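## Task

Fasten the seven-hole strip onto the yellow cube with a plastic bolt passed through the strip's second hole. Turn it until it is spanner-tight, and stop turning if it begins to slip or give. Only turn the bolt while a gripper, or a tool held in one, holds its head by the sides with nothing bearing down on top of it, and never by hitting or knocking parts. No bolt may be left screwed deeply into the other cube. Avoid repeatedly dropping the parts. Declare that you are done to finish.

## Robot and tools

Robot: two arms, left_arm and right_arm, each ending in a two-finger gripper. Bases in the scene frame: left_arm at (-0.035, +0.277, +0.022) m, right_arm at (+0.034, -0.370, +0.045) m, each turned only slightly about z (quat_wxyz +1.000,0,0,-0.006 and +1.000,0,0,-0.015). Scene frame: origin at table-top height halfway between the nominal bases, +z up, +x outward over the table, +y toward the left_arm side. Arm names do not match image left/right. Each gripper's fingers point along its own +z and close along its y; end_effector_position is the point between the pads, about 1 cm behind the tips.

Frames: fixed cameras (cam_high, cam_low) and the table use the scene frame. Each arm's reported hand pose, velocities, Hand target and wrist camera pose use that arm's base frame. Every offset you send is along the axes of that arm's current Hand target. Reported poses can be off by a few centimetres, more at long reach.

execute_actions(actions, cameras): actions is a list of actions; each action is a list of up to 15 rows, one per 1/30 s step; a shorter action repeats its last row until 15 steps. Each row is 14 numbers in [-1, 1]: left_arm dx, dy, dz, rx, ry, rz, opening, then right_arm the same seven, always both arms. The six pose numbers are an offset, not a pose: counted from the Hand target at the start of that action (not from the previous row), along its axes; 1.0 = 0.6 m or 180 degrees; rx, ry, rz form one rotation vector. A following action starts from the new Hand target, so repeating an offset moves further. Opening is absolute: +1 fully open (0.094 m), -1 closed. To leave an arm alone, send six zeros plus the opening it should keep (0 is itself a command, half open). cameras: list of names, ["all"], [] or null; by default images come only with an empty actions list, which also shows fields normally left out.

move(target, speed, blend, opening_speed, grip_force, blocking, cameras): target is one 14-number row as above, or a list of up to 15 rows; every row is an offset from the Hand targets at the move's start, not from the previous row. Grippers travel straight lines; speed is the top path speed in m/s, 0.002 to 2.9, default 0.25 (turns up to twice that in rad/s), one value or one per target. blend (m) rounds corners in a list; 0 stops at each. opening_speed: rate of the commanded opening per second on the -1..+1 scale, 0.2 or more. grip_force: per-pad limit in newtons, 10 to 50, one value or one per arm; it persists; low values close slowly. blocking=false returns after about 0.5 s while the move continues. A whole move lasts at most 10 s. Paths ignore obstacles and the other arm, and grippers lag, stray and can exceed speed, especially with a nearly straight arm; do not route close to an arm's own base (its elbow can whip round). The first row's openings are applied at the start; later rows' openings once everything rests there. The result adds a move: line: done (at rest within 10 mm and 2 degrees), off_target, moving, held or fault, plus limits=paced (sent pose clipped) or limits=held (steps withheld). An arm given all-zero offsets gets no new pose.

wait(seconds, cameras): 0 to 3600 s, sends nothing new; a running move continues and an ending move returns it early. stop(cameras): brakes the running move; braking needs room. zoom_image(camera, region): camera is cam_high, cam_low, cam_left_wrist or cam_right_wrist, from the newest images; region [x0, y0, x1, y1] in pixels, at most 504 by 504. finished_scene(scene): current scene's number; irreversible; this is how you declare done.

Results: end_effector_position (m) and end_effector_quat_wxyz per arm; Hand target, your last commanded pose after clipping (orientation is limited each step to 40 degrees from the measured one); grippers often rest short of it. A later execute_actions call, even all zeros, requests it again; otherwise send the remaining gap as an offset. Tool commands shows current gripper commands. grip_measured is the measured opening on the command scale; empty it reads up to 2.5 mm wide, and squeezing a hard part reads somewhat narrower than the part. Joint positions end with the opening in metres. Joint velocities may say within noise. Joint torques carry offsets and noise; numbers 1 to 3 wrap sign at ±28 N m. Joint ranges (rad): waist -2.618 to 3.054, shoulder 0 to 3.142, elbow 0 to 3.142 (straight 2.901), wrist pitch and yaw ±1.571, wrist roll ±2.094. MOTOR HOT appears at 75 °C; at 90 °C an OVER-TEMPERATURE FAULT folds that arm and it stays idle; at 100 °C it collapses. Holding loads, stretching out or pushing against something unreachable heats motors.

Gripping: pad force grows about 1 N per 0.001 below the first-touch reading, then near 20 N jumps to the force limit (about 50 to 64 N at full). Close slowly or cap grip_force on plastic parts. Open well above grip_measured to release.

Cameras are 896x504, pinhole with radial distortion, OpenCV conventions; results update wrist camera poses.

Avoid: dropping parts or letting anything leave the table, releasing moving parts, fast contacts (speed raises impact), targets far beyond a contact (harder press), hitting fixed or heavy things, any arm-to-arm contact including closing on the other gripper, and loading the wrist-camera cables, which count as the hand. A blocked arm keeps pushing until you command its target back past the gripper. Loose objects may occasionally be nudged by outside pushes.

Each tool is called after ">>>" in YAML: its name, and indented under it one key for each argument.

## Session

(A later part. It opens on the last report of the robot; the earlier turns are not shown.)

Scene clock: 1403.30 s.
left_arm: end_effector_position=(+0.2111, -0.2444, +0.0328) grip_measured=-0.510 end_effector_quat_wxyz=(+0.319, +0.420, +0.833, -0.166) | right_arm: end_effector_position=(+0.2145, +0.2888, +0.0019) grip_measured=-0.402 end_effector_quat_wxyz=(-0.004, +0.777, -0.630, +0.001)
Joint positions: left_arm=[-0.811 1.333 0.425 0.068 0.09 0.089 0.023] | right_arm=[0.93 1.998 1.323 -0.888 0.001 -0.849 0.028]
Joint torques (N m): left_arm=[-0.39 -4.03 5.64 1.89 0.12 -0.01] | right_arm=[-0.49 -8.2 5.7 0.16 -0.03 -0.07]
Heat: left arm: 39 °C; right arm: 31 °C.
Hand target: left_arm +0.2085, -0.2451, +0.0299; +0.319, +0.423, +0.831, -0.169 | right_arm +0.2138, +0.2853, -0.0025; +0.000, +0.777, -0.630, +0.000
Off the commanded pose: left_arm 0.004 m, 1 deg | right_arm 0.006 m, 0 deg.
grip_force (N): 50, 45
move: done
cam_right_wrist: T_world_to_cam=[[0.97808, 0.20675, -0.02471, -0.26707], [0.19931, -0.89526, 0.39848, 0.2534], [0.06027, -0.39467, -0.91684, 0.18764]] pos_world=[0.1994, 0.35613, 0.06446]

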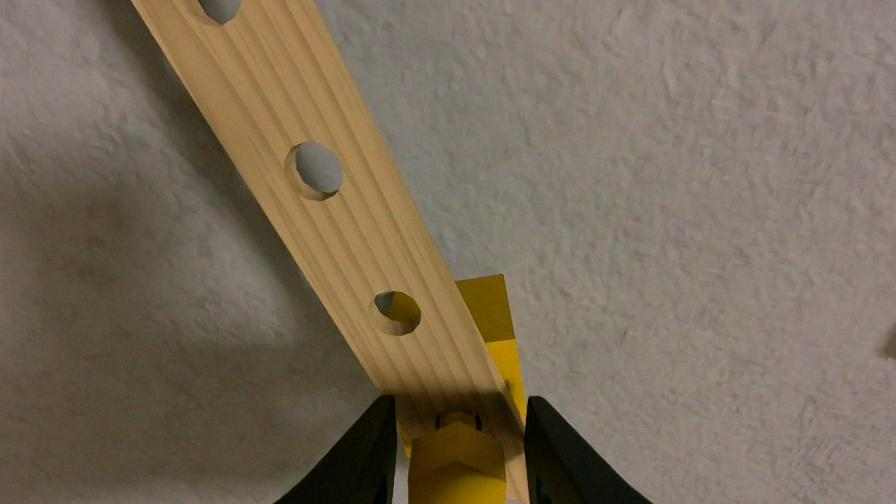

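>>> move:
  target:
    - [0,0,0,0,0,0,-0.65,0,0,0,0,0,0,-0.7]
    - [0,0,0,0,0,0,-0.65,0,0,0.003,0,0,0.33,-0.7]
    - [0,0,0,0,0,0,-0.65,0,0,0.006,0,0,0.667,-0.7]
  speed: 0.3
  blend: [0,0.05,0]
  cameras: ["cam_low","cam_right_wrist"]

>>> zoom_image:
  camera: "cam_low"
  region: [440, 170, 560, 230]

>>> zoom_image:
  camera: "cam_right_wrist"
  region: [340, 300, 590, 500]

Scene clock: 1412.47 s.
left_arm: end_effector_position=(+0.2104, -0.2437, +0.0319) grip_measured=-0.510 end_effector_quat_wxyz=(+0.317, +0.419, +0.834, -0.166) | right_arm: end_effector_position=(+0.2150, +0.2879, +0.0012) grip_measured=-0.642 end_effector_quat_wxyz=(+0.002, +0.152, +0.988, +0.003)
Joint positions: left_arm=[-0.811 1.333 0.422 0.068 0.091 0.085 0.023] | right_arm=[0.927 1.998 1.32 -0.885 0.001 1.232 0.017]
Joint torques (N m): left_arm=[-0.43 -3.99 5.79 1.86 0.11 0.04] | right_arm=[-0.28 -7.72 5.39 0.26 -0.02 0.05]
Heat: left arm: 40 °C; right arm: 31 °C.
Hand target: left_arm +0.2085, -0.2451, +0.0299; +0.319, +0.423, +0.831, -0.169 | right_arm +0.2138, +0.2853, -0.0060; +0.000, +0.157, +0.988, +0.000
Off the commanded pose: left_arm 0.003 m, 1 deg | right_arm 0.008 m, 1 deg.
grip_force (N): 50, 45
move: done
cam_right_wrist: T_world_to_cam=[[-0.29997, -0.95324, -0.03679, 0.34135], [-0.87921, 0.2613, 0.39838, 0.15181], [-0.37014, 0.15185, -0.91648, 0.12174]] pos_world=[0.28093, 0.26724, 0.06365]

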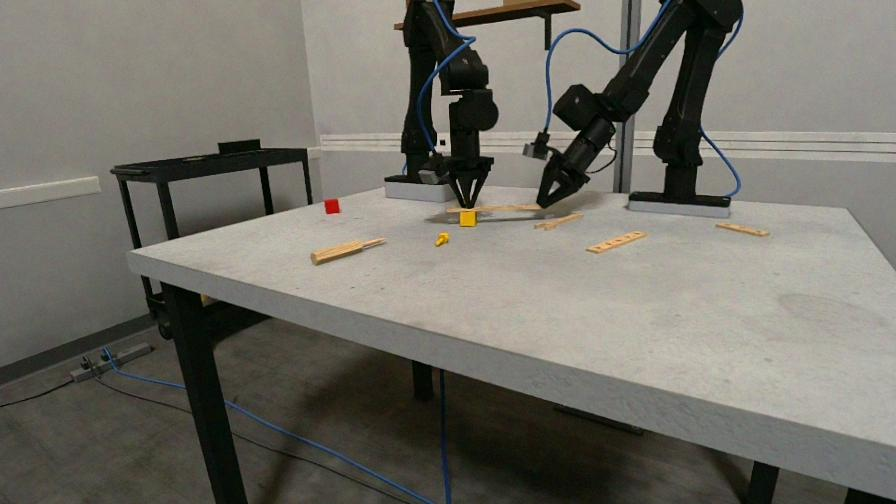

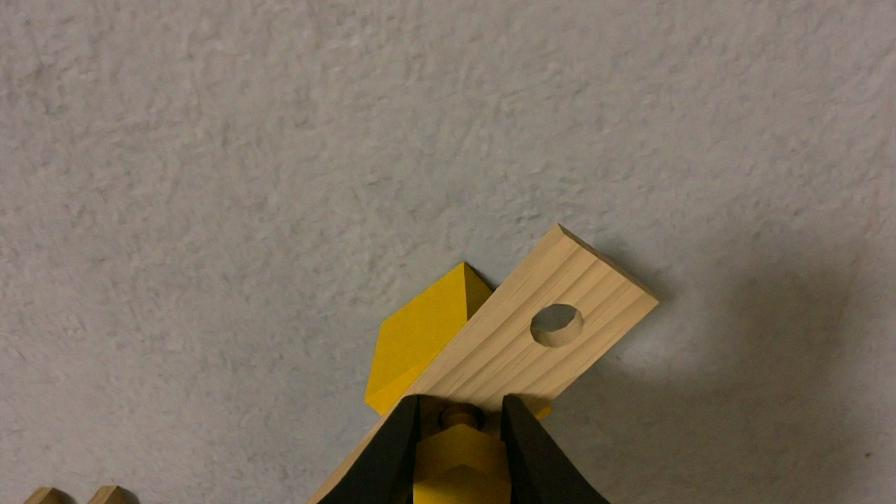

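Scaled by 4.200.

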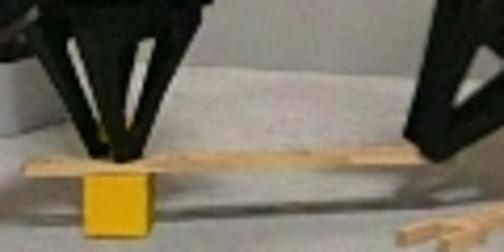

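Scaled by 2.016.

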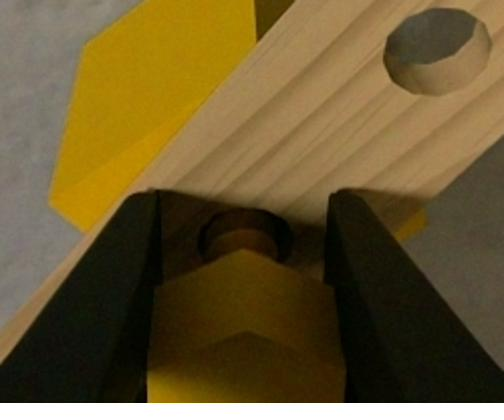

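>>> move:
  target:
    - [0,0,0,0,0,0,-0.65,0,0,-0.008,0,0,0,-0.35]
    - [0,0,0,0,0,0,-0.65,0,0,-0.016,0,0,-0.33,-0.35]
    - [0,0,0,0,0,0,-0.65,0,0,-0.006,0,0,-0.667,-0.35]
  speed: 0.4
  blend: [0,0.03,0]
  cameras: ["cam_right_wrist"]

>>> zoom_image:
  camera: "cam_right_wrist"
  region: [340, 300, 590, 500]

Scene clock: 1419.73 s.
left_arm: end_effector_position=(+0.2107, -0.2441, +0.0323) grip_measured=-0.510 end_effector_quat_wxyz=(+0.318, +0.417, +0.835, -0.167) | right_arm: end_effector_position=(+0.2129, +0.2804, +0.0012) grip_measured=-0.352 end_effector_quat_wxyz=(+0.011, +0.775, -0.632, +0.009)
Joint positions: left_arm=[-0.811 1.333 0.422 0.07 0.091 0.081 0.023] | right_arm=[0.927 1.998 1.32 -0.914 0.017 -0.846 0.03]
Joint torques (N m): left_arm=[-0.42 -3.97 5.76 1.87 0.11 0.08] | right_arm=[-0.28 -8.16 6 0.34 -0.19 -0.11]
Heat: left arm: 40 °C; right arm: 31 °C.
Hand target: left_arm +0.2085, -0.2451, +0.0299; +0.319, +0.423, +0.831, -0.169 | right_arm +0.2138, +0.2854, -0.0024; +0.000, +0.777, -0.629, +0.000
Off the commanded pose: left_arm 0.003 m, 1 deg | right_arm 0.006 m, 2 deg.
grip_force (N): 50, 45
move: done
cam_right_wrist: T_world_to_cam=[[0.97907, 0.20019, -0.03657, -0.2621], [0.19646, -0.88292, 0.42645, 0.24362], [0.05308, -0.42471, -0.90377, 0.19373]] pos_world=[0.19848, 0.34985, 0.06161]

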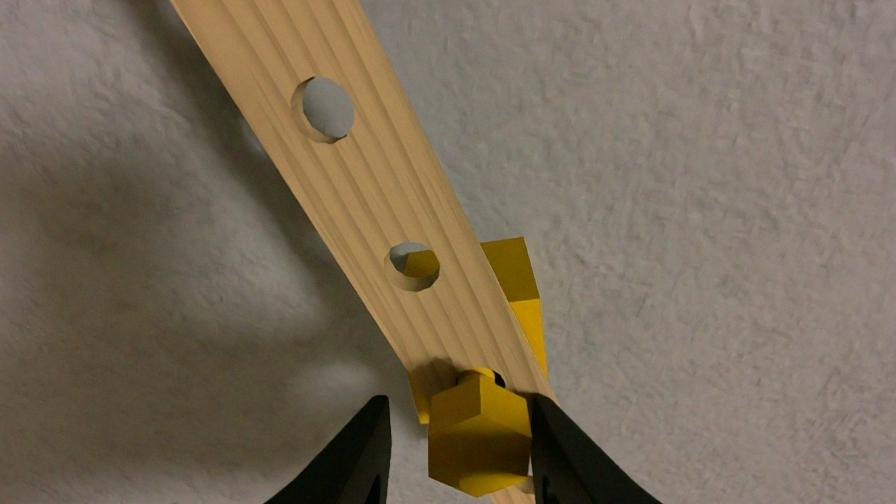

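Scaled by 2.016.

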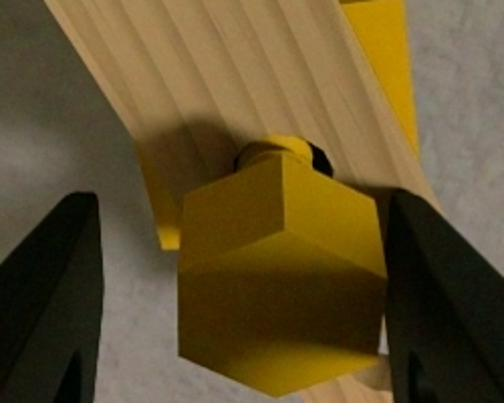

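>>> move:
  target:
    - [0,0,0,0,0,0,-0.65,0.0007,-0.0033,-0.06,0,0,0,-0.3]
    - [0,0,0,0,0,0,-0.65,0.0007,-0.0033,0.001,0,0,0,-0.35]
  speed: 0.12
  blend: [0.003,0]
  cameras: ["cam_right_wrist","cam_low"]

>>> zoom_image:
  camera: "cam_right_wrist"
  region: [340, 300, 590, 500]

Scene clock: 1428.60 s.
left_arm: end_effector_position=(+0.2107, -0.2441, +0.0323) grip_measured=-0.510 end_effector_quat_wxyz=(+0.318, +0.417, +0.835, -0.167) | right_arm: end_effector_position=(+0.2190, +0.2874, +0.0051) grip_measured=-0.348 end_effector_quat_wxyz=(-0.009, +0.777, -0.630, +0.008)
Joint positions: left_arm=[-0.811 1.333 0.422 0.07 0.091 0.082 0.023] | right_arm=[0.925 1.99 1.325 -0.888 0.017 -0.854 0.031]
Joint torques (N m): left_arm=[-0.4 -4 5.71 1.85 0.12 0.07] | right_arm=[-0.51 -7.15 6.06 0.17 -0.19 -0.07]
Heat: left arm: 41 °C; right arm: 31 °C.
Hand target: left_arm +0.2085, -0.2452, +0.0299; +0.319, +0.423, +0.831, -0.169 | right_arm +0.2158, +0.2853, -0.0031; +0.000, +0.777, -0.630, +0.000
Off the commanded pose: left_arm 0.003 m, 1 deg | right_arm 0.009 m, 1 deg.
grip_force (N): 50, 45
move: done
cam_right_wrist: T_world_to_cam=[[0.97842, 0.20652, -0.0072, -0.27116], [0.19183, -0.89478, 0.4032, 0.25151], [0.07682, -0.39587, -0.91509, 0.18637]] pos_world=[0.20274, 0.35483, 0.06718]
Images, in order (width x height): cam_low 896x504, cam_right_wrist 896x504.

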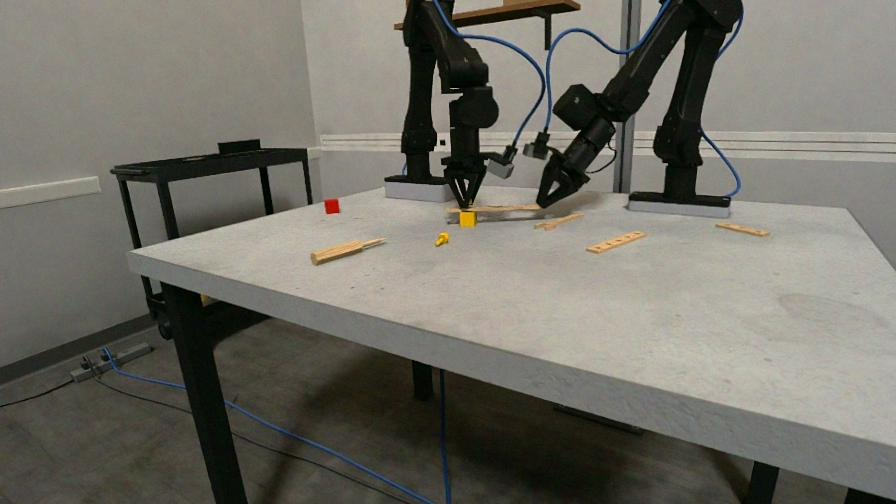

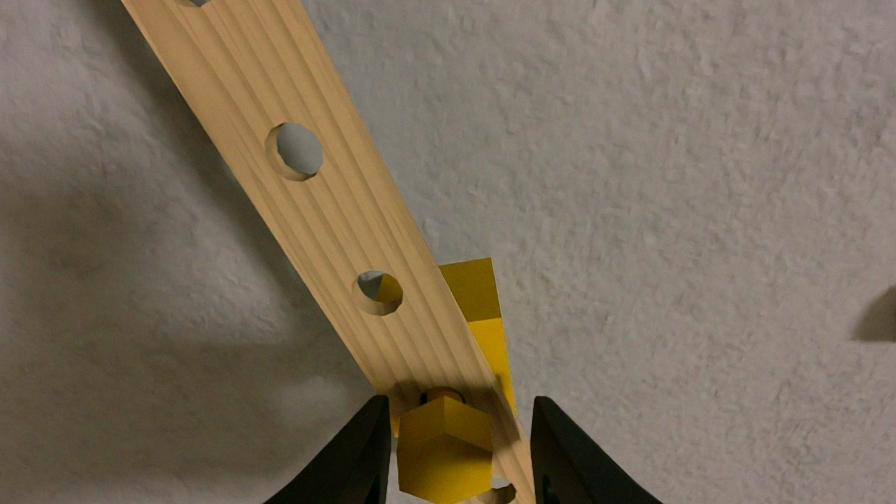

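Scaled by 2.016.

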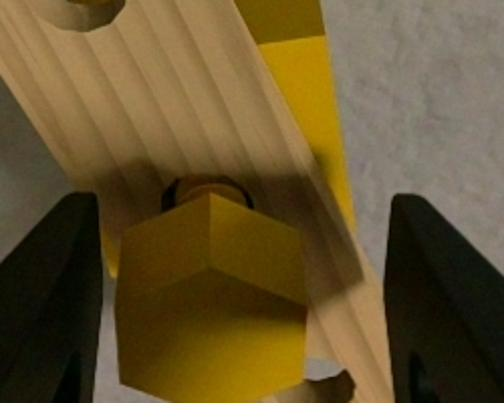

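>>> move:
  target:
    - [0,0,0,0,0,0,-0.65,-0.001,0.0052,-0.012,0,0,0,-0.35]
    - [0,0,0,0,0,0,-0.65,-0.001,0.0052,0.001,0,0,0,-0.35]
  speed: 0.08
  cameras: ["cam_right_wrist"]

>>> zoom_image:
  camera: "cam_right_wrist"
  region: [340, 300, 590, 500]

Scene clock: 1433.40 s.
left_arm: end_effector_position=(+0.2107, -0.2441, +0.0323) grip_measured=-0.510 end_effector_quat_wxyz=(+0.318, +0.417, +0.835, -0.167) | right_arm: end_effector_position=(+0.2175, +0.2855, +0.0027) grip_measured=-0.348 end_effector_quat_wxyz=(-0.006, +0.777, -0.630, +0.008)
Joint positions: left_arm=[-0.811 1.333 0.422 0.07 0.091 0.082 0.023] | right_arm=[0.925 1.99 1.314 -0.883 0.017 -0.854 0.031]
Joint torques (N m): left_arm=[-0.39 -4.01 5.81 1.87 0.1 0.07] | right_arm=[0.09 -7.57 5.93 0.17 -0.18 -0.01]
Heat: left arm: 41 °C; right arm: 30 °C.
Hand target: left_arm +0.2085, -0.2452, +0.0299; +0.319, +0.423, +0.831, -0.169 | right_arm +0.2126, +0.2852, -0.0037; +0.000, +0.777, -0.630, +0.000
Off the commanded pose: left_arm 0.003 m, 1 deg | right_arm 0.008 m, 1 deg.
grip_force (N): 50, 45
move: done
cam_right_wrist: T_world_to_cam=[[0.97839, 0.20646, -0.01119, -0.26938], [0.1931, -0.89304, 0.40643, 0.25028], [0.07392, -0.39981, -0.91361, 0.18533]] pos_world=[0.20153, 0.35322, 0.06459]

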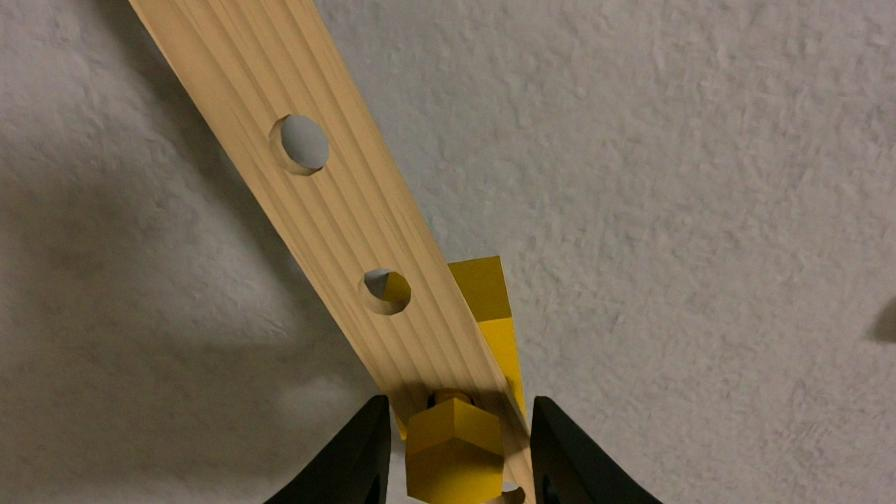

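Scaled by 2.016.

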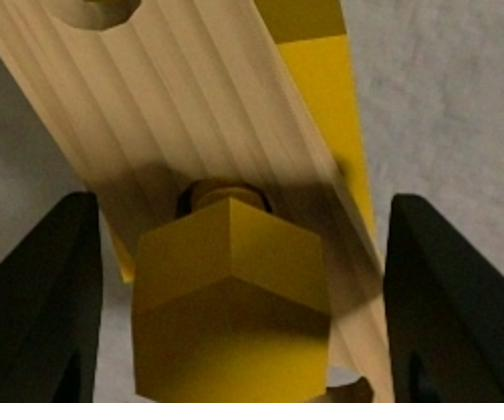

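>>> move:
  target:
    - [0,0,0,0,0,0,-0.65,-0.0036,0.001,-0.012,0,0,0,-0.4]
    - [0,0,0,0,0,0,-0.65,-0.0036,0.001,0.001,0,0,0,-0.4]
    - [0,0,0,0,0,0,-0.65,-0.0036,0.001,0.001,0,0,0,-0.7]
  speed: 0.08
  cameras: ["cam_right_wrist"]

>>> zoom_image:
  camera: "cam_right_wrist"
  region: [340, 300, 590, 500]

Scene clock: 1438.07 s.
left_arm: end_effector_position=(+0.2107, -0.2441, +0.0323) grip_measured=-0.510 end_effector_quat_wxyz=(+0.318, +0.417, +0.835, -0.167) | right_arm: end_effector_position=(+0.2169, +0.2862, +0.0027) grip_measured=-0.641 end_effector_quat_wxyz=(-0.006, +0.777, -0.630, +0.008)
Joint positions: left_arm=[-0.811 1.333 0.422 0.07 0.091 0.082 0.023] | right_arm=[0.928 1.99 1.314 -0.882 0.016 -0.851 0.017]
Joint torques (N m): left_arm=[-0.46 -3.88 5.79 1.86 0.12 0.05] | right_arm=[0.31 -7.21 6.3 0.17 -0.18 0.03]
Heat: left arm: 41 °C; right arm: 30 °C.
Hand target: left_arm +0.2085, -0.2451, +0.0299; +0.318, +0.423, +0.831, -0.169 | right_arm +0.2116, +0.2872, -0.0043; +0.000, +0.777, -0.630, +0.000
Off the commanded pose: left_arm 0.003 m, 1 deg | right_arm 0.009 m, 1 deg.
grip_force (N): 50, 45
move: done
cam_right_wrist: T_world_to_cam=[[0.97838, 0.20649, -0.01119, -0.26883], [0.19321, -0.89349, 0.40539, 0.25111], [0.07371, -0.39879, -0.91407, 0.18542]] pos_world=[0.20083, 0.35382, 0.06468]

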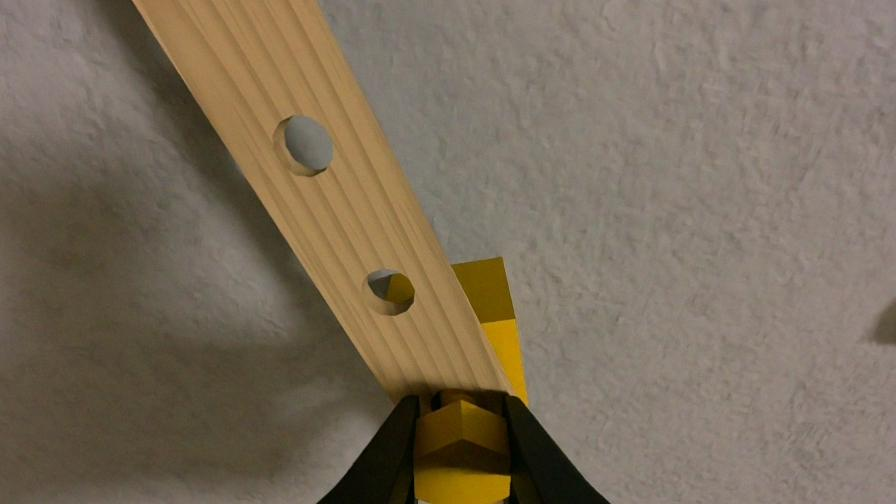

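Scaled by 2.016.

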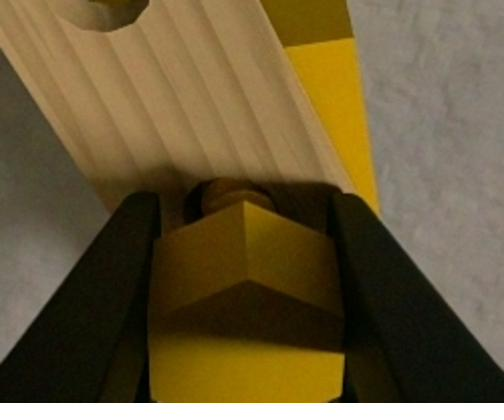

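>>> move:
  target:
    - [0,0,0,0,0,0,-0.65,0,0,0.002,0,0,0.33,-0.7]
    - [0,0,0,0,0,0,-0.65,0,0,0.004,0,0,0.667,-0.7]
  speed: 0.3
  blend: [0.05,0]
  cameras: ["cam_low","cam_right_wrist"]

>>> zoom_image:
  camera: "cam_low"
  region: [440, 170, 560, 230]

>>> zoom_image:
  camera: "cam_right_wrist"
  region: [340, 300, 590, 500]

Scene clock: 1445.87 s.
left_arm: end_effector_position=(+0.2112, -0.2437, +0.0323) grip_measured=-0.510 end_effector_quat_wxyz=(+0.319, +0.417, +0.835, -0.166) | right_arm: end_effector_position=(+0.2152, +0.2884, +0.0027) grip_measured=-0.642 end_effector_quat_wxyz=(+0.004, +0.157, +0.988, +0.007)
Joint positions: left_arm=[-0.811 1.333 0.422 0.07 0.088 0.082 0.023] | right_arm=[0.928 1.99 1.314 -0.879 0.001 1.243 0.017]
Joint torques (N m): left_arm=[-0.43 -3.99 5.78 1.85 0.15 0.05] | right_arm=[0.32 -6.93 5.82 0.21 -0.02 0.04]
Heat: left arm: 41 °C; right arm: 30 °C.
Hand target: left_arm +0.2085, -0.2452, +0.0299; +0.318, +0.423, +0.831, -0.169 | right_arm +0.2116, +0.2871, -0.0067; +0.000, +0.157, +0.988, +0.000
Off the commanded pose: left_arm 0.004 m, 1 deg | right_arm 0.010 m, 1 deg.
grip_force (N): 50, 45
move: done
cam_right_wrist: T_world_to_cam=[[-0.30919, -0.94993, -0.0452, 0.34311], [-0.87853, 0.2671, 0.39603, 0.14933], [-0.36413, 0.16216, -0.91712, 0.11882]] pos_world=[0.28054, 0.26678, 0.06534]

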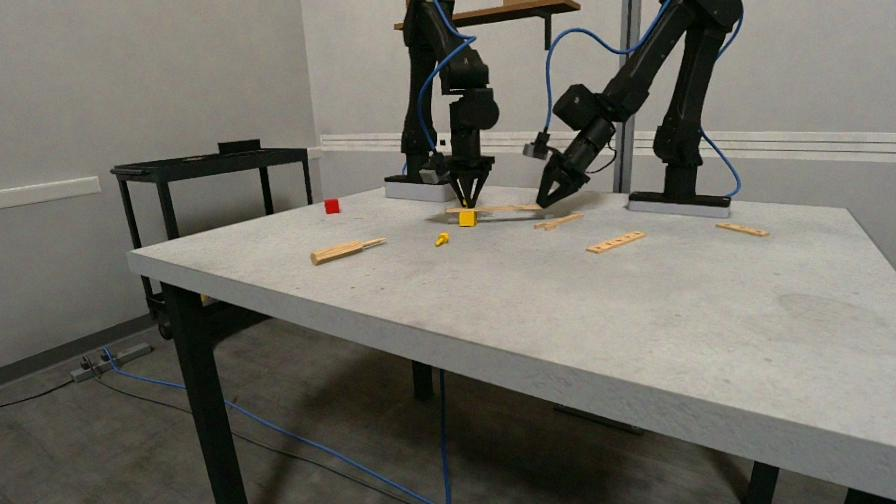

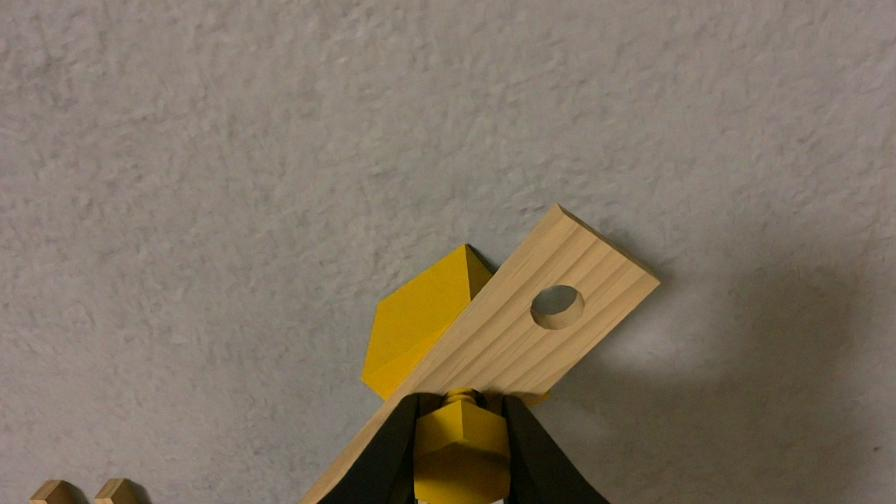

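Scaled by 4.200.

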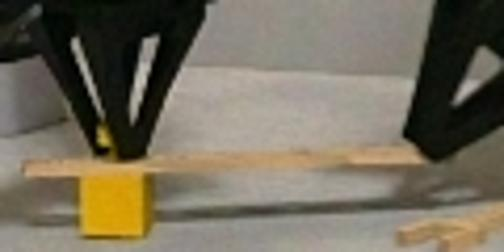

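Scaled by 2.016.

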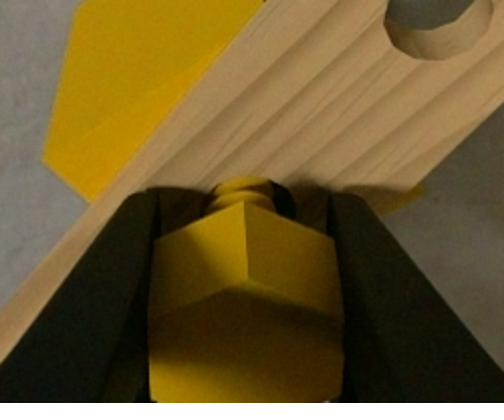

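>>> move:
  target:
    - [0,0,0,0,0,0,-0.65,0,0,-0.008,0,0,0,-0.35]
    - [0,0,0,0,0,0,-0.65,0,0,-0.056,0,0,-0.33,-0.3]
    - [0,0,0,0,0,0,-0.65,0,0,-0.040,0,0,-0.667,-0.3]
    - [0,0,0,0,0,0,-0.65,0,0,-0.004,0,0,-0.667,-0.35]
  speed: [0.4,0.35,0.35,0.08]
  blend: [0,0.03,0.01,0]
  cameras: ["cam_right_wrist"]

>>> zoom_image:
  camera: "cam_right_wrist"
  region: [340, 300, 590, 500]

Scene clock: 1456.53 s.
left_arm: end_effector_position=(+0.2111, -0.2437, +0.0322) grip_measured=-0.510 end_effector_quat_wxyz=(+0.319, +0.417, +0.835, -0.166) | right_arm: end_effector_position=(+0.2163, +0.2880, +0.0034) grip_measured=-0.348 end_effector_quat_wxyz=(-0.008, +0.774, -0.633, +0.006)
Joint positions: left_arm=[-0.811 1.333 0.422 0.07 0.088 0.082 0.023] | right_arm=[0.931 1.99 1.317 -0.882 0.014 -0.841 0.031]
Joint torques (N m): left_arm=[-0.4 -4.04 5.82 1.87 0.15 0.04] | right_arm=[0.09 -7.25 6.04 0.17 -0.15 -0.07]
Heat: left arm: 41 °C; right arm: 30 °C.
Hand target: left_arm +0.2085, -0.2452, +0.0299; +0.319, +0.423, +0.831, -0.169 | right_arm +0.2116, +0.2872, -0.0043; +0.000, +0.777, -0.630, +0.000
Off the commanded pose: left_arm 0.004 m, 1 deg | right_arm 0.009 m, 1 deg.
grip_force (N): 50, 45
move: done; blend cut to 0 m at target 2; target 2's new opening was sent with right_arm's hand 0.022 m and 3 deg from that target
cam_right_wrist: T_world_to_cam=[[0.97984, 0.19951, -0.01038, -0.26702], [0.18679, -0.89649, 0.40176, 0.25487], [0.07085, -0.3956, -0.91568, 0.18647]] pos_world=[0.20082, 0.35552, 0.06558]

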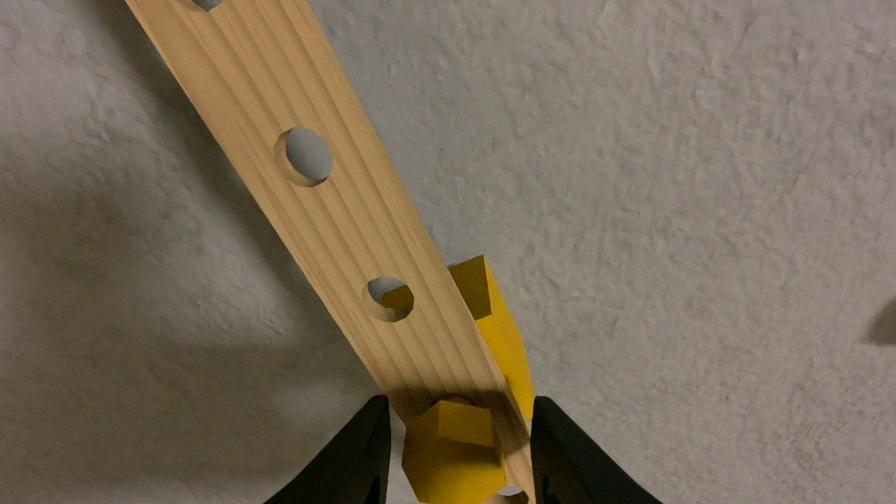

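Scaled by 2.016.

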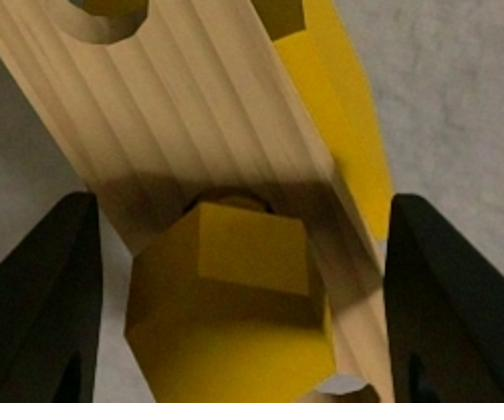

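>>> move:
  target:
    - [0,0,0,0,0,0,-0.65,0,0.0017,-0.004,0,0,-0.105,-0.35]
    - [0,0,0,0,0,0,-0.65,0,0.0017,0.001,0,0,-0.105,-0.35]
    - [0,0,0,0,0,0,-0.65,0,0.0017,0.001,0,0,-0.105,-0.7]
  speed: 0.1
  cameras: ["cam_right_wrist"]

>>> zoom_image:
  camera: "cam_right_wrist"
  region: [340, 300, 590, 500]

Scene clock: 1465.53 s.
left_arm: end_effector_position=(+0.2111, -0.2437, +0.0322) grip_measured=-0.510 end_effector_quat_wxyz=(+0.319, +0.417, +0.835, -0.166) | right_arm: end_effector_position=(+0.2171, +0.2891, +0.0034) grip_measured=-0.642 end_effector_quat_wxyz=(-0.010, +0.867, -0.498, +0.008)
Joint positions: left_arm=[-0.811 1.333 0.422 0.07 0.088 0.082 0.023] | right_arm=[0.931 1.99 1.317 -0.877 0.014 -1.169 0.017]
Joint torques (N m): left_arm=[-0.49 -3.99 5.81 1.85 0.14 0.06] | right_arm=[0.24 -7.38 5.57 0.16 -0.15 -0.07]
Heat: left arm: 41 °C; right arm: 30 °C.
Hand target: left_arm +0.2085, -0.2452, +0.0299; +0.319, +0.423, +0.831, -0.169 | right_arm +0.2106, +0.2869, -0.0049; +0.000, +0.870, -0.494, +0.000
Off the commanded pose: left_arm 0.004 m, 1 deg | right_arm 0.011 m, 2 deg.
grip_force (N): 50, 45
move: off_target (right_arm); target 3's new opening was sent with right_arm's hand 0.011 m and 2 deg from that target
cam_right_wrist: T_world_to_cam=[[0.86339, 0.5045, -0.00649, -0.33089], [0.46333, -0.78772, 0.40598, 0.16412], [0.19971, -0.35352, -0.91386, 0.1467]] pos_world=[0.18035, 0.34808, 0.06529]

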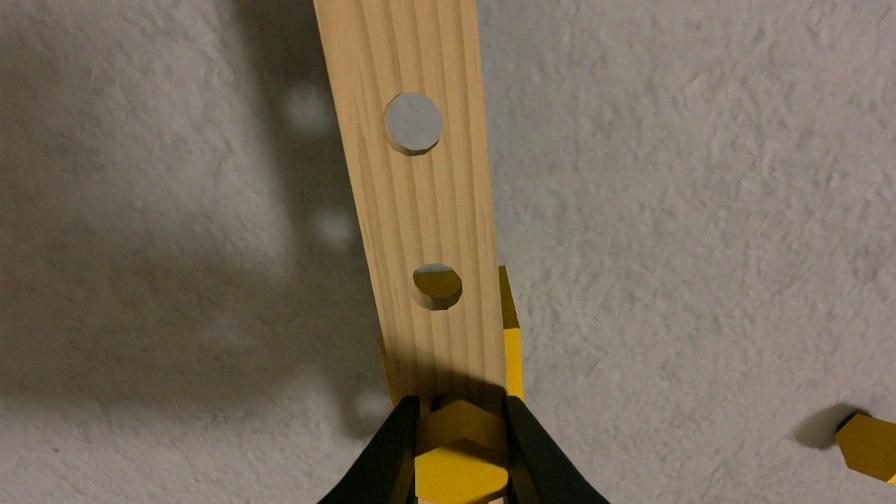

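Scaled by 2.016.

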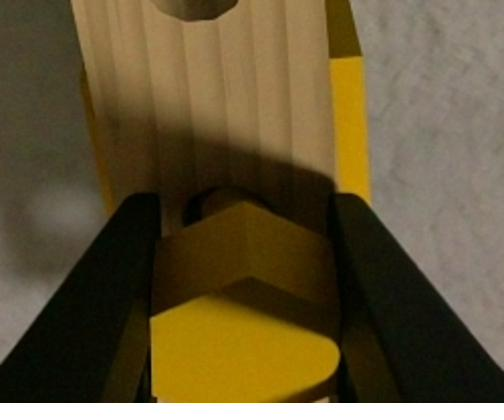

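>>> move:
  target:
    - [0,0,0,0,0,0,-0.65,0,0,0.002,0,0,0.35,-0.7]
    - [0,0,0,0,0,0,-0.65,0,0,0.003,0,0,0.772,-0.7]
  speed: 0.3
  blend: [0.05,0]
  cameras: ["cam_low","cam_right_wrist"]

>>> zoom_image:
  camera: "cam_low"
  region: [440, 170, 560, 230]

>>> zoom_image:
  camera: "cam_right_wrist"
  region: [340, 300, 590, 500]

Scene clock: 1472.73 s.
left_arm: end_effector_position=(+0.2112, -0.2436, +0.0322) grip_measured=-0.510 end_effector_quat_wxyz=(+0.319, +0.417, +0.835, -0.165) | right_arm: end_effector_position=(+0.2151, +0.2889, +0.0025) grip_measured=-0.643 end_effector_quat_wxyz=(+0.006, +0.156, +0.988, +0.006)
Joint positions: left_arm=[-0.811 1.333 0.422 0.07 0.087 0.082 0.023] | right_arm=[0.931 1.99 1.314 -0.877 0.005 1.244 0.017]
Joint torques (N m): left_arm=[-0.39 -4.08 5.75 1.87 0.13 0.06] | right_arm=[0.24 -7.13 5.6 0.22 -0.07 0.03]
Heat: left arm: 41 °C; right arm: 30 °C.
Hand target: left_arm +0.2085, -0.2451, +0.0299; +0.319, +0.423, +0.831, -0.169 | right_arm +0.2107, +0.2870, -0.0067; +0.000, +0.157, +0.988, +0.000
Off the commanded pose: left_arm 0.004 m, 1 deg | right_arm 0.010 m, 1 deg.
grip_force (N): 50, 45
move: done
cam_right_wrist: T_world_to_cam=[[-0.30802, -0.9503, -0.04534, 0.34337], [-0.88047, 0.26668, 0.39198, 0.1498], [-0.36041, 0.16066, -0.91885, 0.11817]] pos_world=[0.28025, 0.26737, 0.06543]

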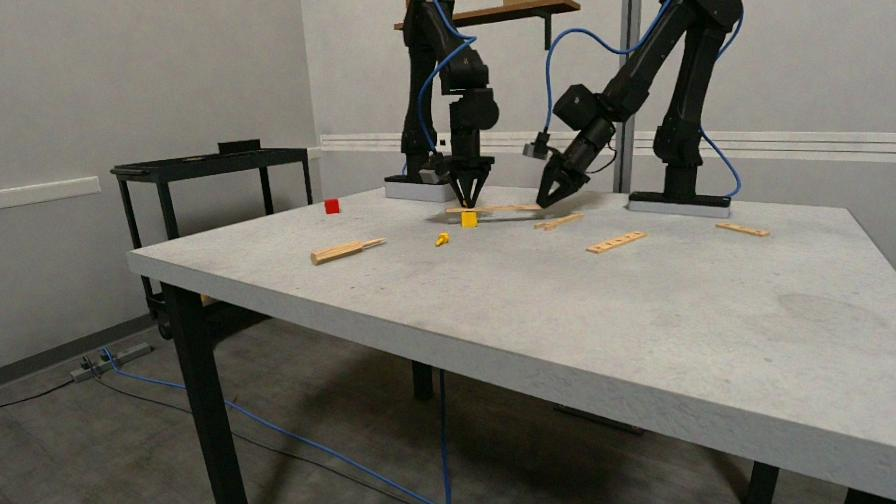

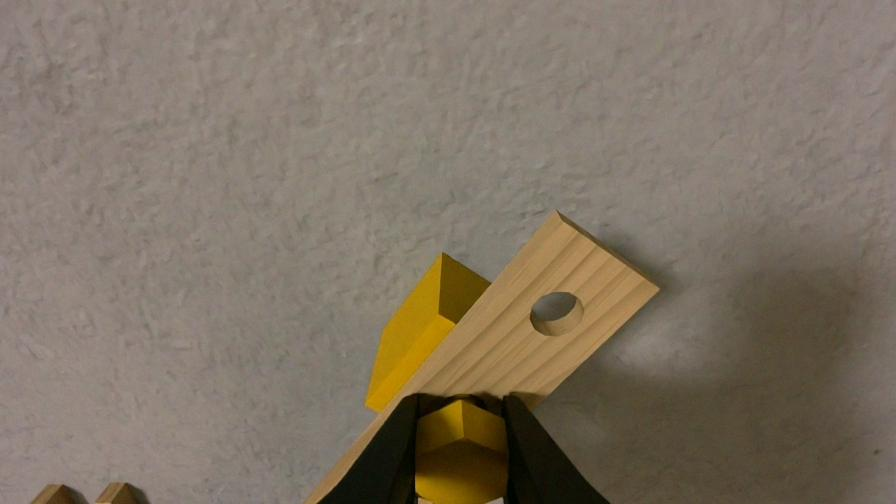

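Scaled by 4.200.

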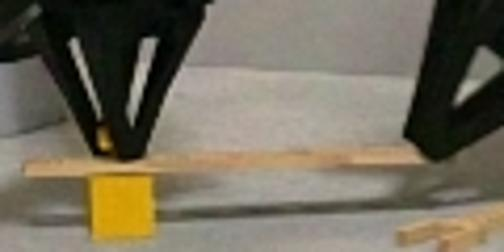

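Scaled by 2.016.

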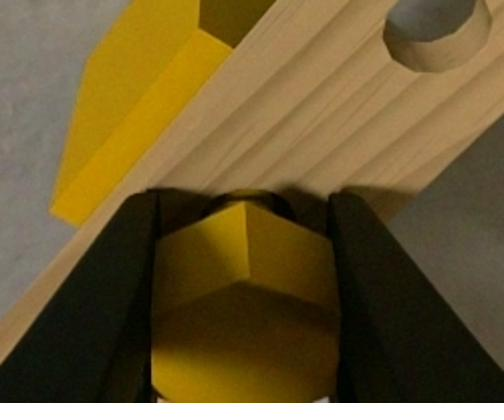

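>>> move:
  target:
    - [0,0,0,0,0,0,-0.65,0,0,-0.008,0,0,0,-0.1]
    - [0,0,0,0,0,0,-0.65,0,0,-0.080,0,0,0,-0.1]
    - [0,0,0,0,0,0,-0.65,0,0,-0.080,0,0,-0.667,-0.1]
    - [0,0,0,0,0,0,-0.65,0,0,-0.004,0,0,-0.667,-0.1]
  speed: [0.4,0.2,0.4,0.12]
  blend: [0,0.01,0.01,0]
  cameras: ["cam_right_wrist"]

>>> zoom_image:
  camera: "cam_right_wrist"
  region: [340, 300, 590, 500]

Scene clock: 1483.37 s.
left_arm: end_effector_position=(+0.2109, -0.2439, +0.0322) grip_measured=-0.510 end_effector_quat_wxyz=(+0.318, +0.417, +0.835, -0.166) | right_arm: end_effector_position=(+0.2128, +0.2881, +0.0020) grip_measured=-0.102 end_effector_quat_wxyz=(-0.005, +0.775, -0.632, +0.001)
Joint positions: left_arm=[-0.811 1.333 0.422 0.07 0.089 0.082 0.023] | right_arm=[0.933 1.99 1.311 -0.881 0.003 -0.839 0.042]
Joint torques (N m): left_arm=[-0.4 -4 5.79 1.86 0.13 0.06] | right_arm=[0.06 -7.43 6.23 0.15 -0.04 -0.08]
Heat: left arm: 41 °C; right arm: 30 °C.
Hand target: left_arm +0.2085, -0.2452, +0.0299; +0.318, +0.423, +0.831, -0.169 | right_arm +0.2106, +0.2871, -0.0042; +0.000, +0.777, -0.630, +0.000
Off the commanded pose: left_arm 0.004 m, 1 deg | right_arm 0.007 m, 1 deg.
grip_force (N): 50, 45
move: done
cam_right_wrist: T_world_to_cam=[[0.97948, 0.20043, -0.02122, -0.2638], [0.19222, -0.8973, 0.39738, 0.25522], [0.06061, -0.3933, -0.91741, 0.18702]] pos_world=[0.198, 0.35543, 0.06456]

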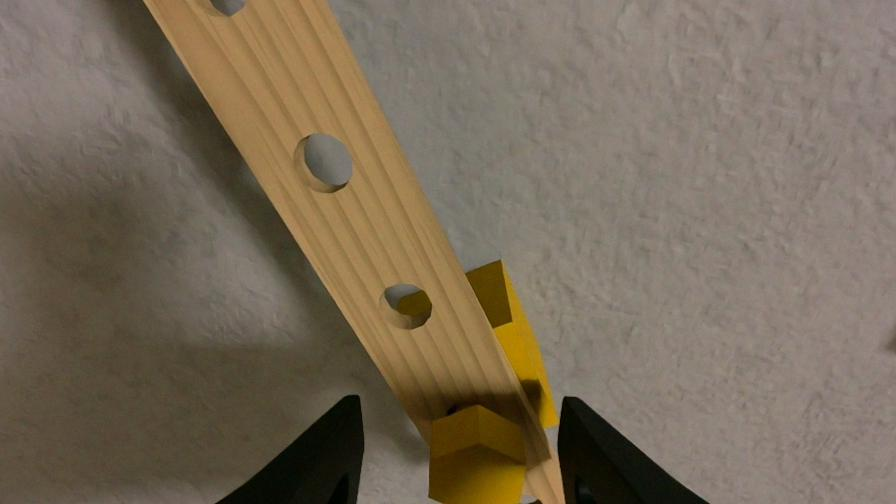

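Scaled by 2.016.

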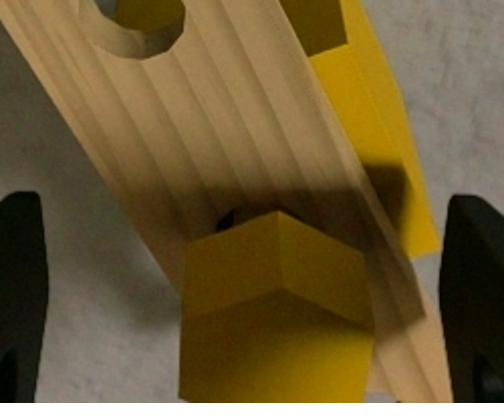

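>>> move:
  target:
    - [0,0,0,0,0,0,-0.65,0,-0.0055,-0.010,0,0,0,-0.3]
    - [0,0,0,0,0,0,-0.65,0,-0.0055,0.000,0,0,0,-0.35]
    - [0,0,0,0,0,0,-0.65,0,-0.0055,0.000,0,0,0,-0.7]
  speed: 0.1
  cameras: ["cam_right_wrist"]

>>> zoom_image:
  camera: "cam_right_wrist"
  region: [340, 300, 590, 500]

Scene clock: 1488.70 s.
left_arm: end_effector_position=(+0.2108, -0.2440, +0.0322) grip_measured=-0.510 end_effector_quat_wxyz=(+0.318, +0.418, +0.834, -0.166) | right_arm: end_effector_position=(+0.2126, +0.2878, +0.0020) grip_measured=-0.642 end_effector_quat_wxyz=(-0.005, +0.777, -0.630, +0.001)
Joint positions: left_arm=[-0.811 1.333 0.422 0.07 0.09 0.083 0.023] | right_arm=[0.933 1.99 1.311 -0.883 0.003 -0.846 0.017]
Joint torques (N m): left_arm=[-0.35 -3.96 5.81 1.86 0.11 0.06] | right_arm=[-0.46 -6.74 7.35 0.14 -0.04 -0.07]
Heat: left arm: 41 °C; right arm: 30 °C.
Hand target: left_arm +0.2085, -0.2451, +0.0299; +0.319, +0.423, +0.831, -0.169 | right_arm +0.2138, +0.2878, -0.0042; +0.000, +0.777, -0.629, +0.000
Off the commanded pose: left_arm 0.003 m, 1 deg | right_arm 0.006 m, 1 deg.
grip_force (N): 50, 45
move: done
cam_right_wrist: T_world_to_cam=[[0.97815, 0.2067, -0.02229, -0.26496], [0.19832, -0.89552, 0.39838, 0.25322], [0.06238, -0.3941, -0.91695, 0.18676]] pos_world=[0.1973, 0.35513, 0.06446]

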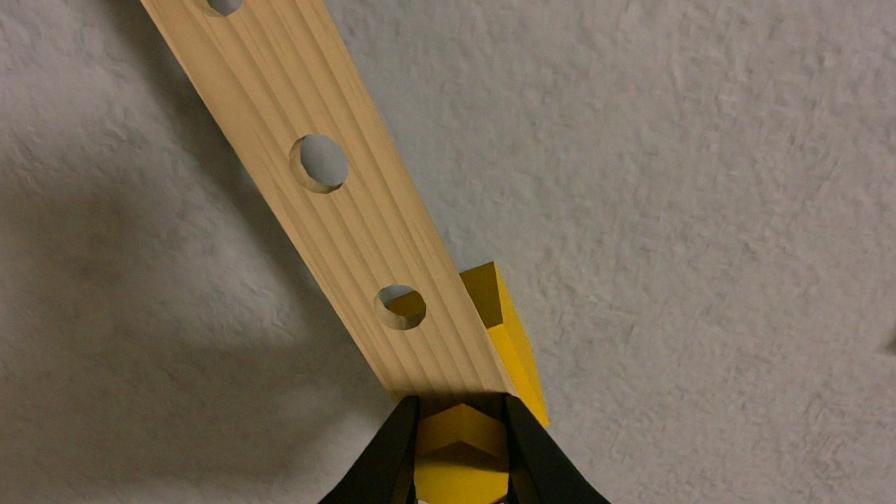

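Scaled by 2.016.

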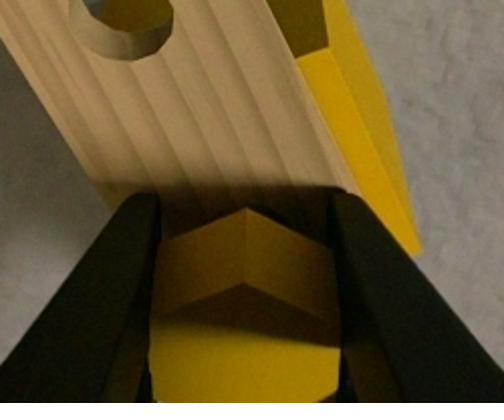

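>>> move:
  target:
    - [0,0,0,0,0,0,-0.65,0,0,0.002,0,0,0.33,-0.7]
    - [0,0,0,0,0,0,-0.65,0,0,0.003,0,0,0.667,-0.7]
  speed: 0.3
  blend: [0.05,0]
  cameras: ["cam_low","cam_right_wrist"]

>>> zoom_image:
  camera: "cam_low"
  region: [440, 170, 560, 230]

>>> zoom_image:
  camera: "cam_right_wrist"
  region: [340, 300, 590, 500]

Scene clock: 1496.03 s.
left_arm: end_effector_position=(+0.2104, -0.2443, +0.0323) grip_measured=-0.510 end_effector_quat_wxyz=(+0.318, +0.418, +0.834, -0.167) | right_arm: end_effector_position=(+0.2130, +0.2884, +0.0014) grip_measured=-0.643 end_effector_quat_wxyz=(+0.004, +0.150, +0.989, +0.004)
Joint positions: left_arm=[-0.811 1.333 0.422 0.07 0.093 0.083 0.023] | right_arm=[0.933 1.992 1.311 -0.879 0.003 1.235 0.017]
Joint torques (N m): left_arm=[-0.44 -3.99 5.89 1.87 0.09 0.06] | right_arm=[-0.46 -6.63 7.01 0.17 -0.05 0.06]
Heat: left arm: 42 °C; right arm: 30 °C.
Hand target: left_arm +0.2085, -0.2451, +0.0299; +0.319, +0.423, +0.831, -0.169 | right_arm +0.2138, +0.2878, -0.0061; +0.000, +0.157, +0.988, +0.000
Off the commanded pose: left_arm 0.003 m, 1 deg | right_arm 0.007 m, 1 deg.
grip_force (N): 50, 45
move: done
cam_right_wrist: T_world_to_cam=[[-0.29622, -0.95427, -0.04021, 0.34083], [-0.88165, 0.257, 0.39577, 0.15155], [-0.36734, 0.15268, -0.91747, 0.12024]] pos_world=[0.27874, 0.26794, 0.06404]

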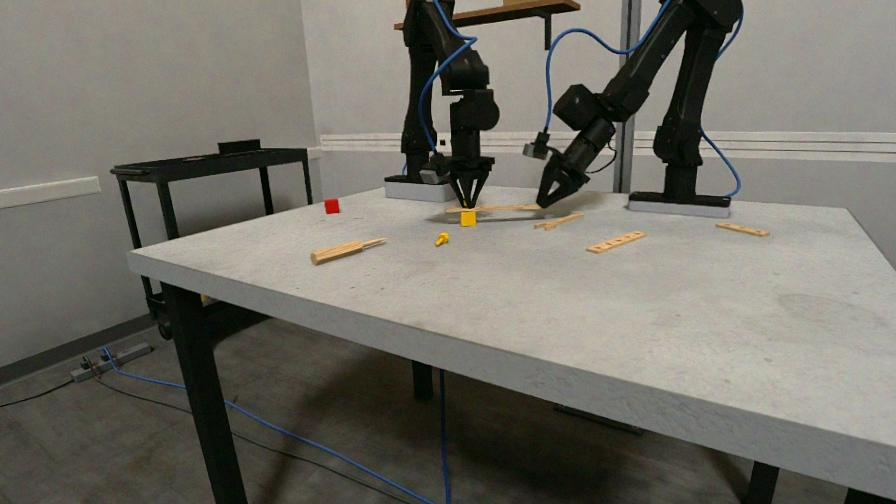

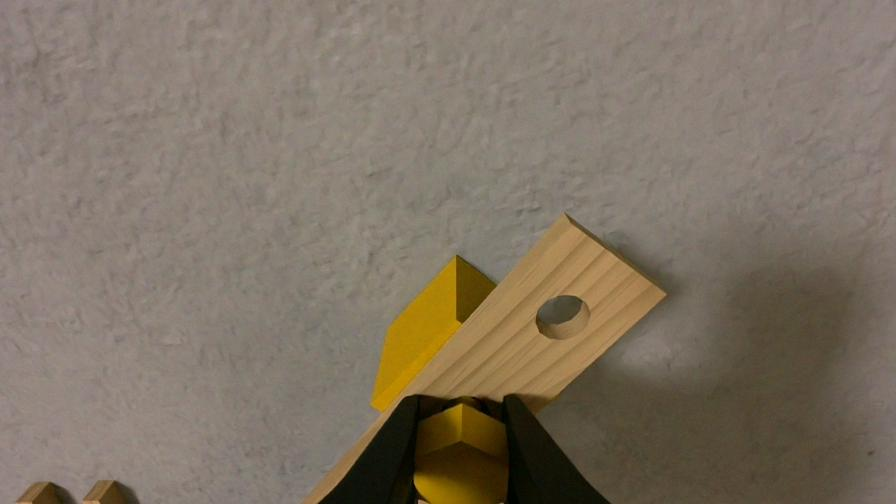

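Scaled by 4.200.

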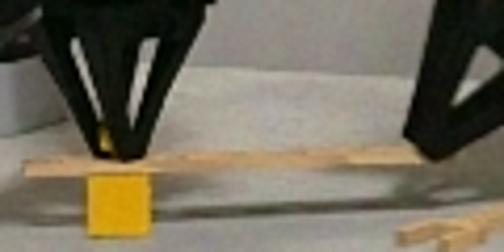

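Scaled by 2.016.

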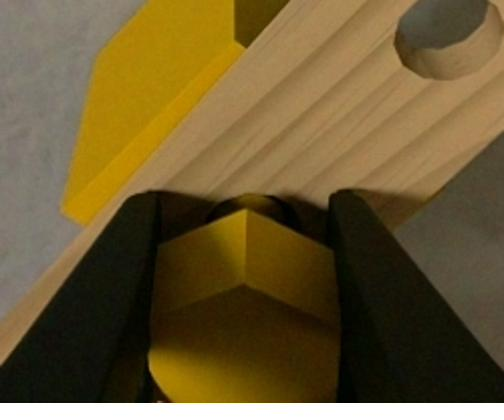

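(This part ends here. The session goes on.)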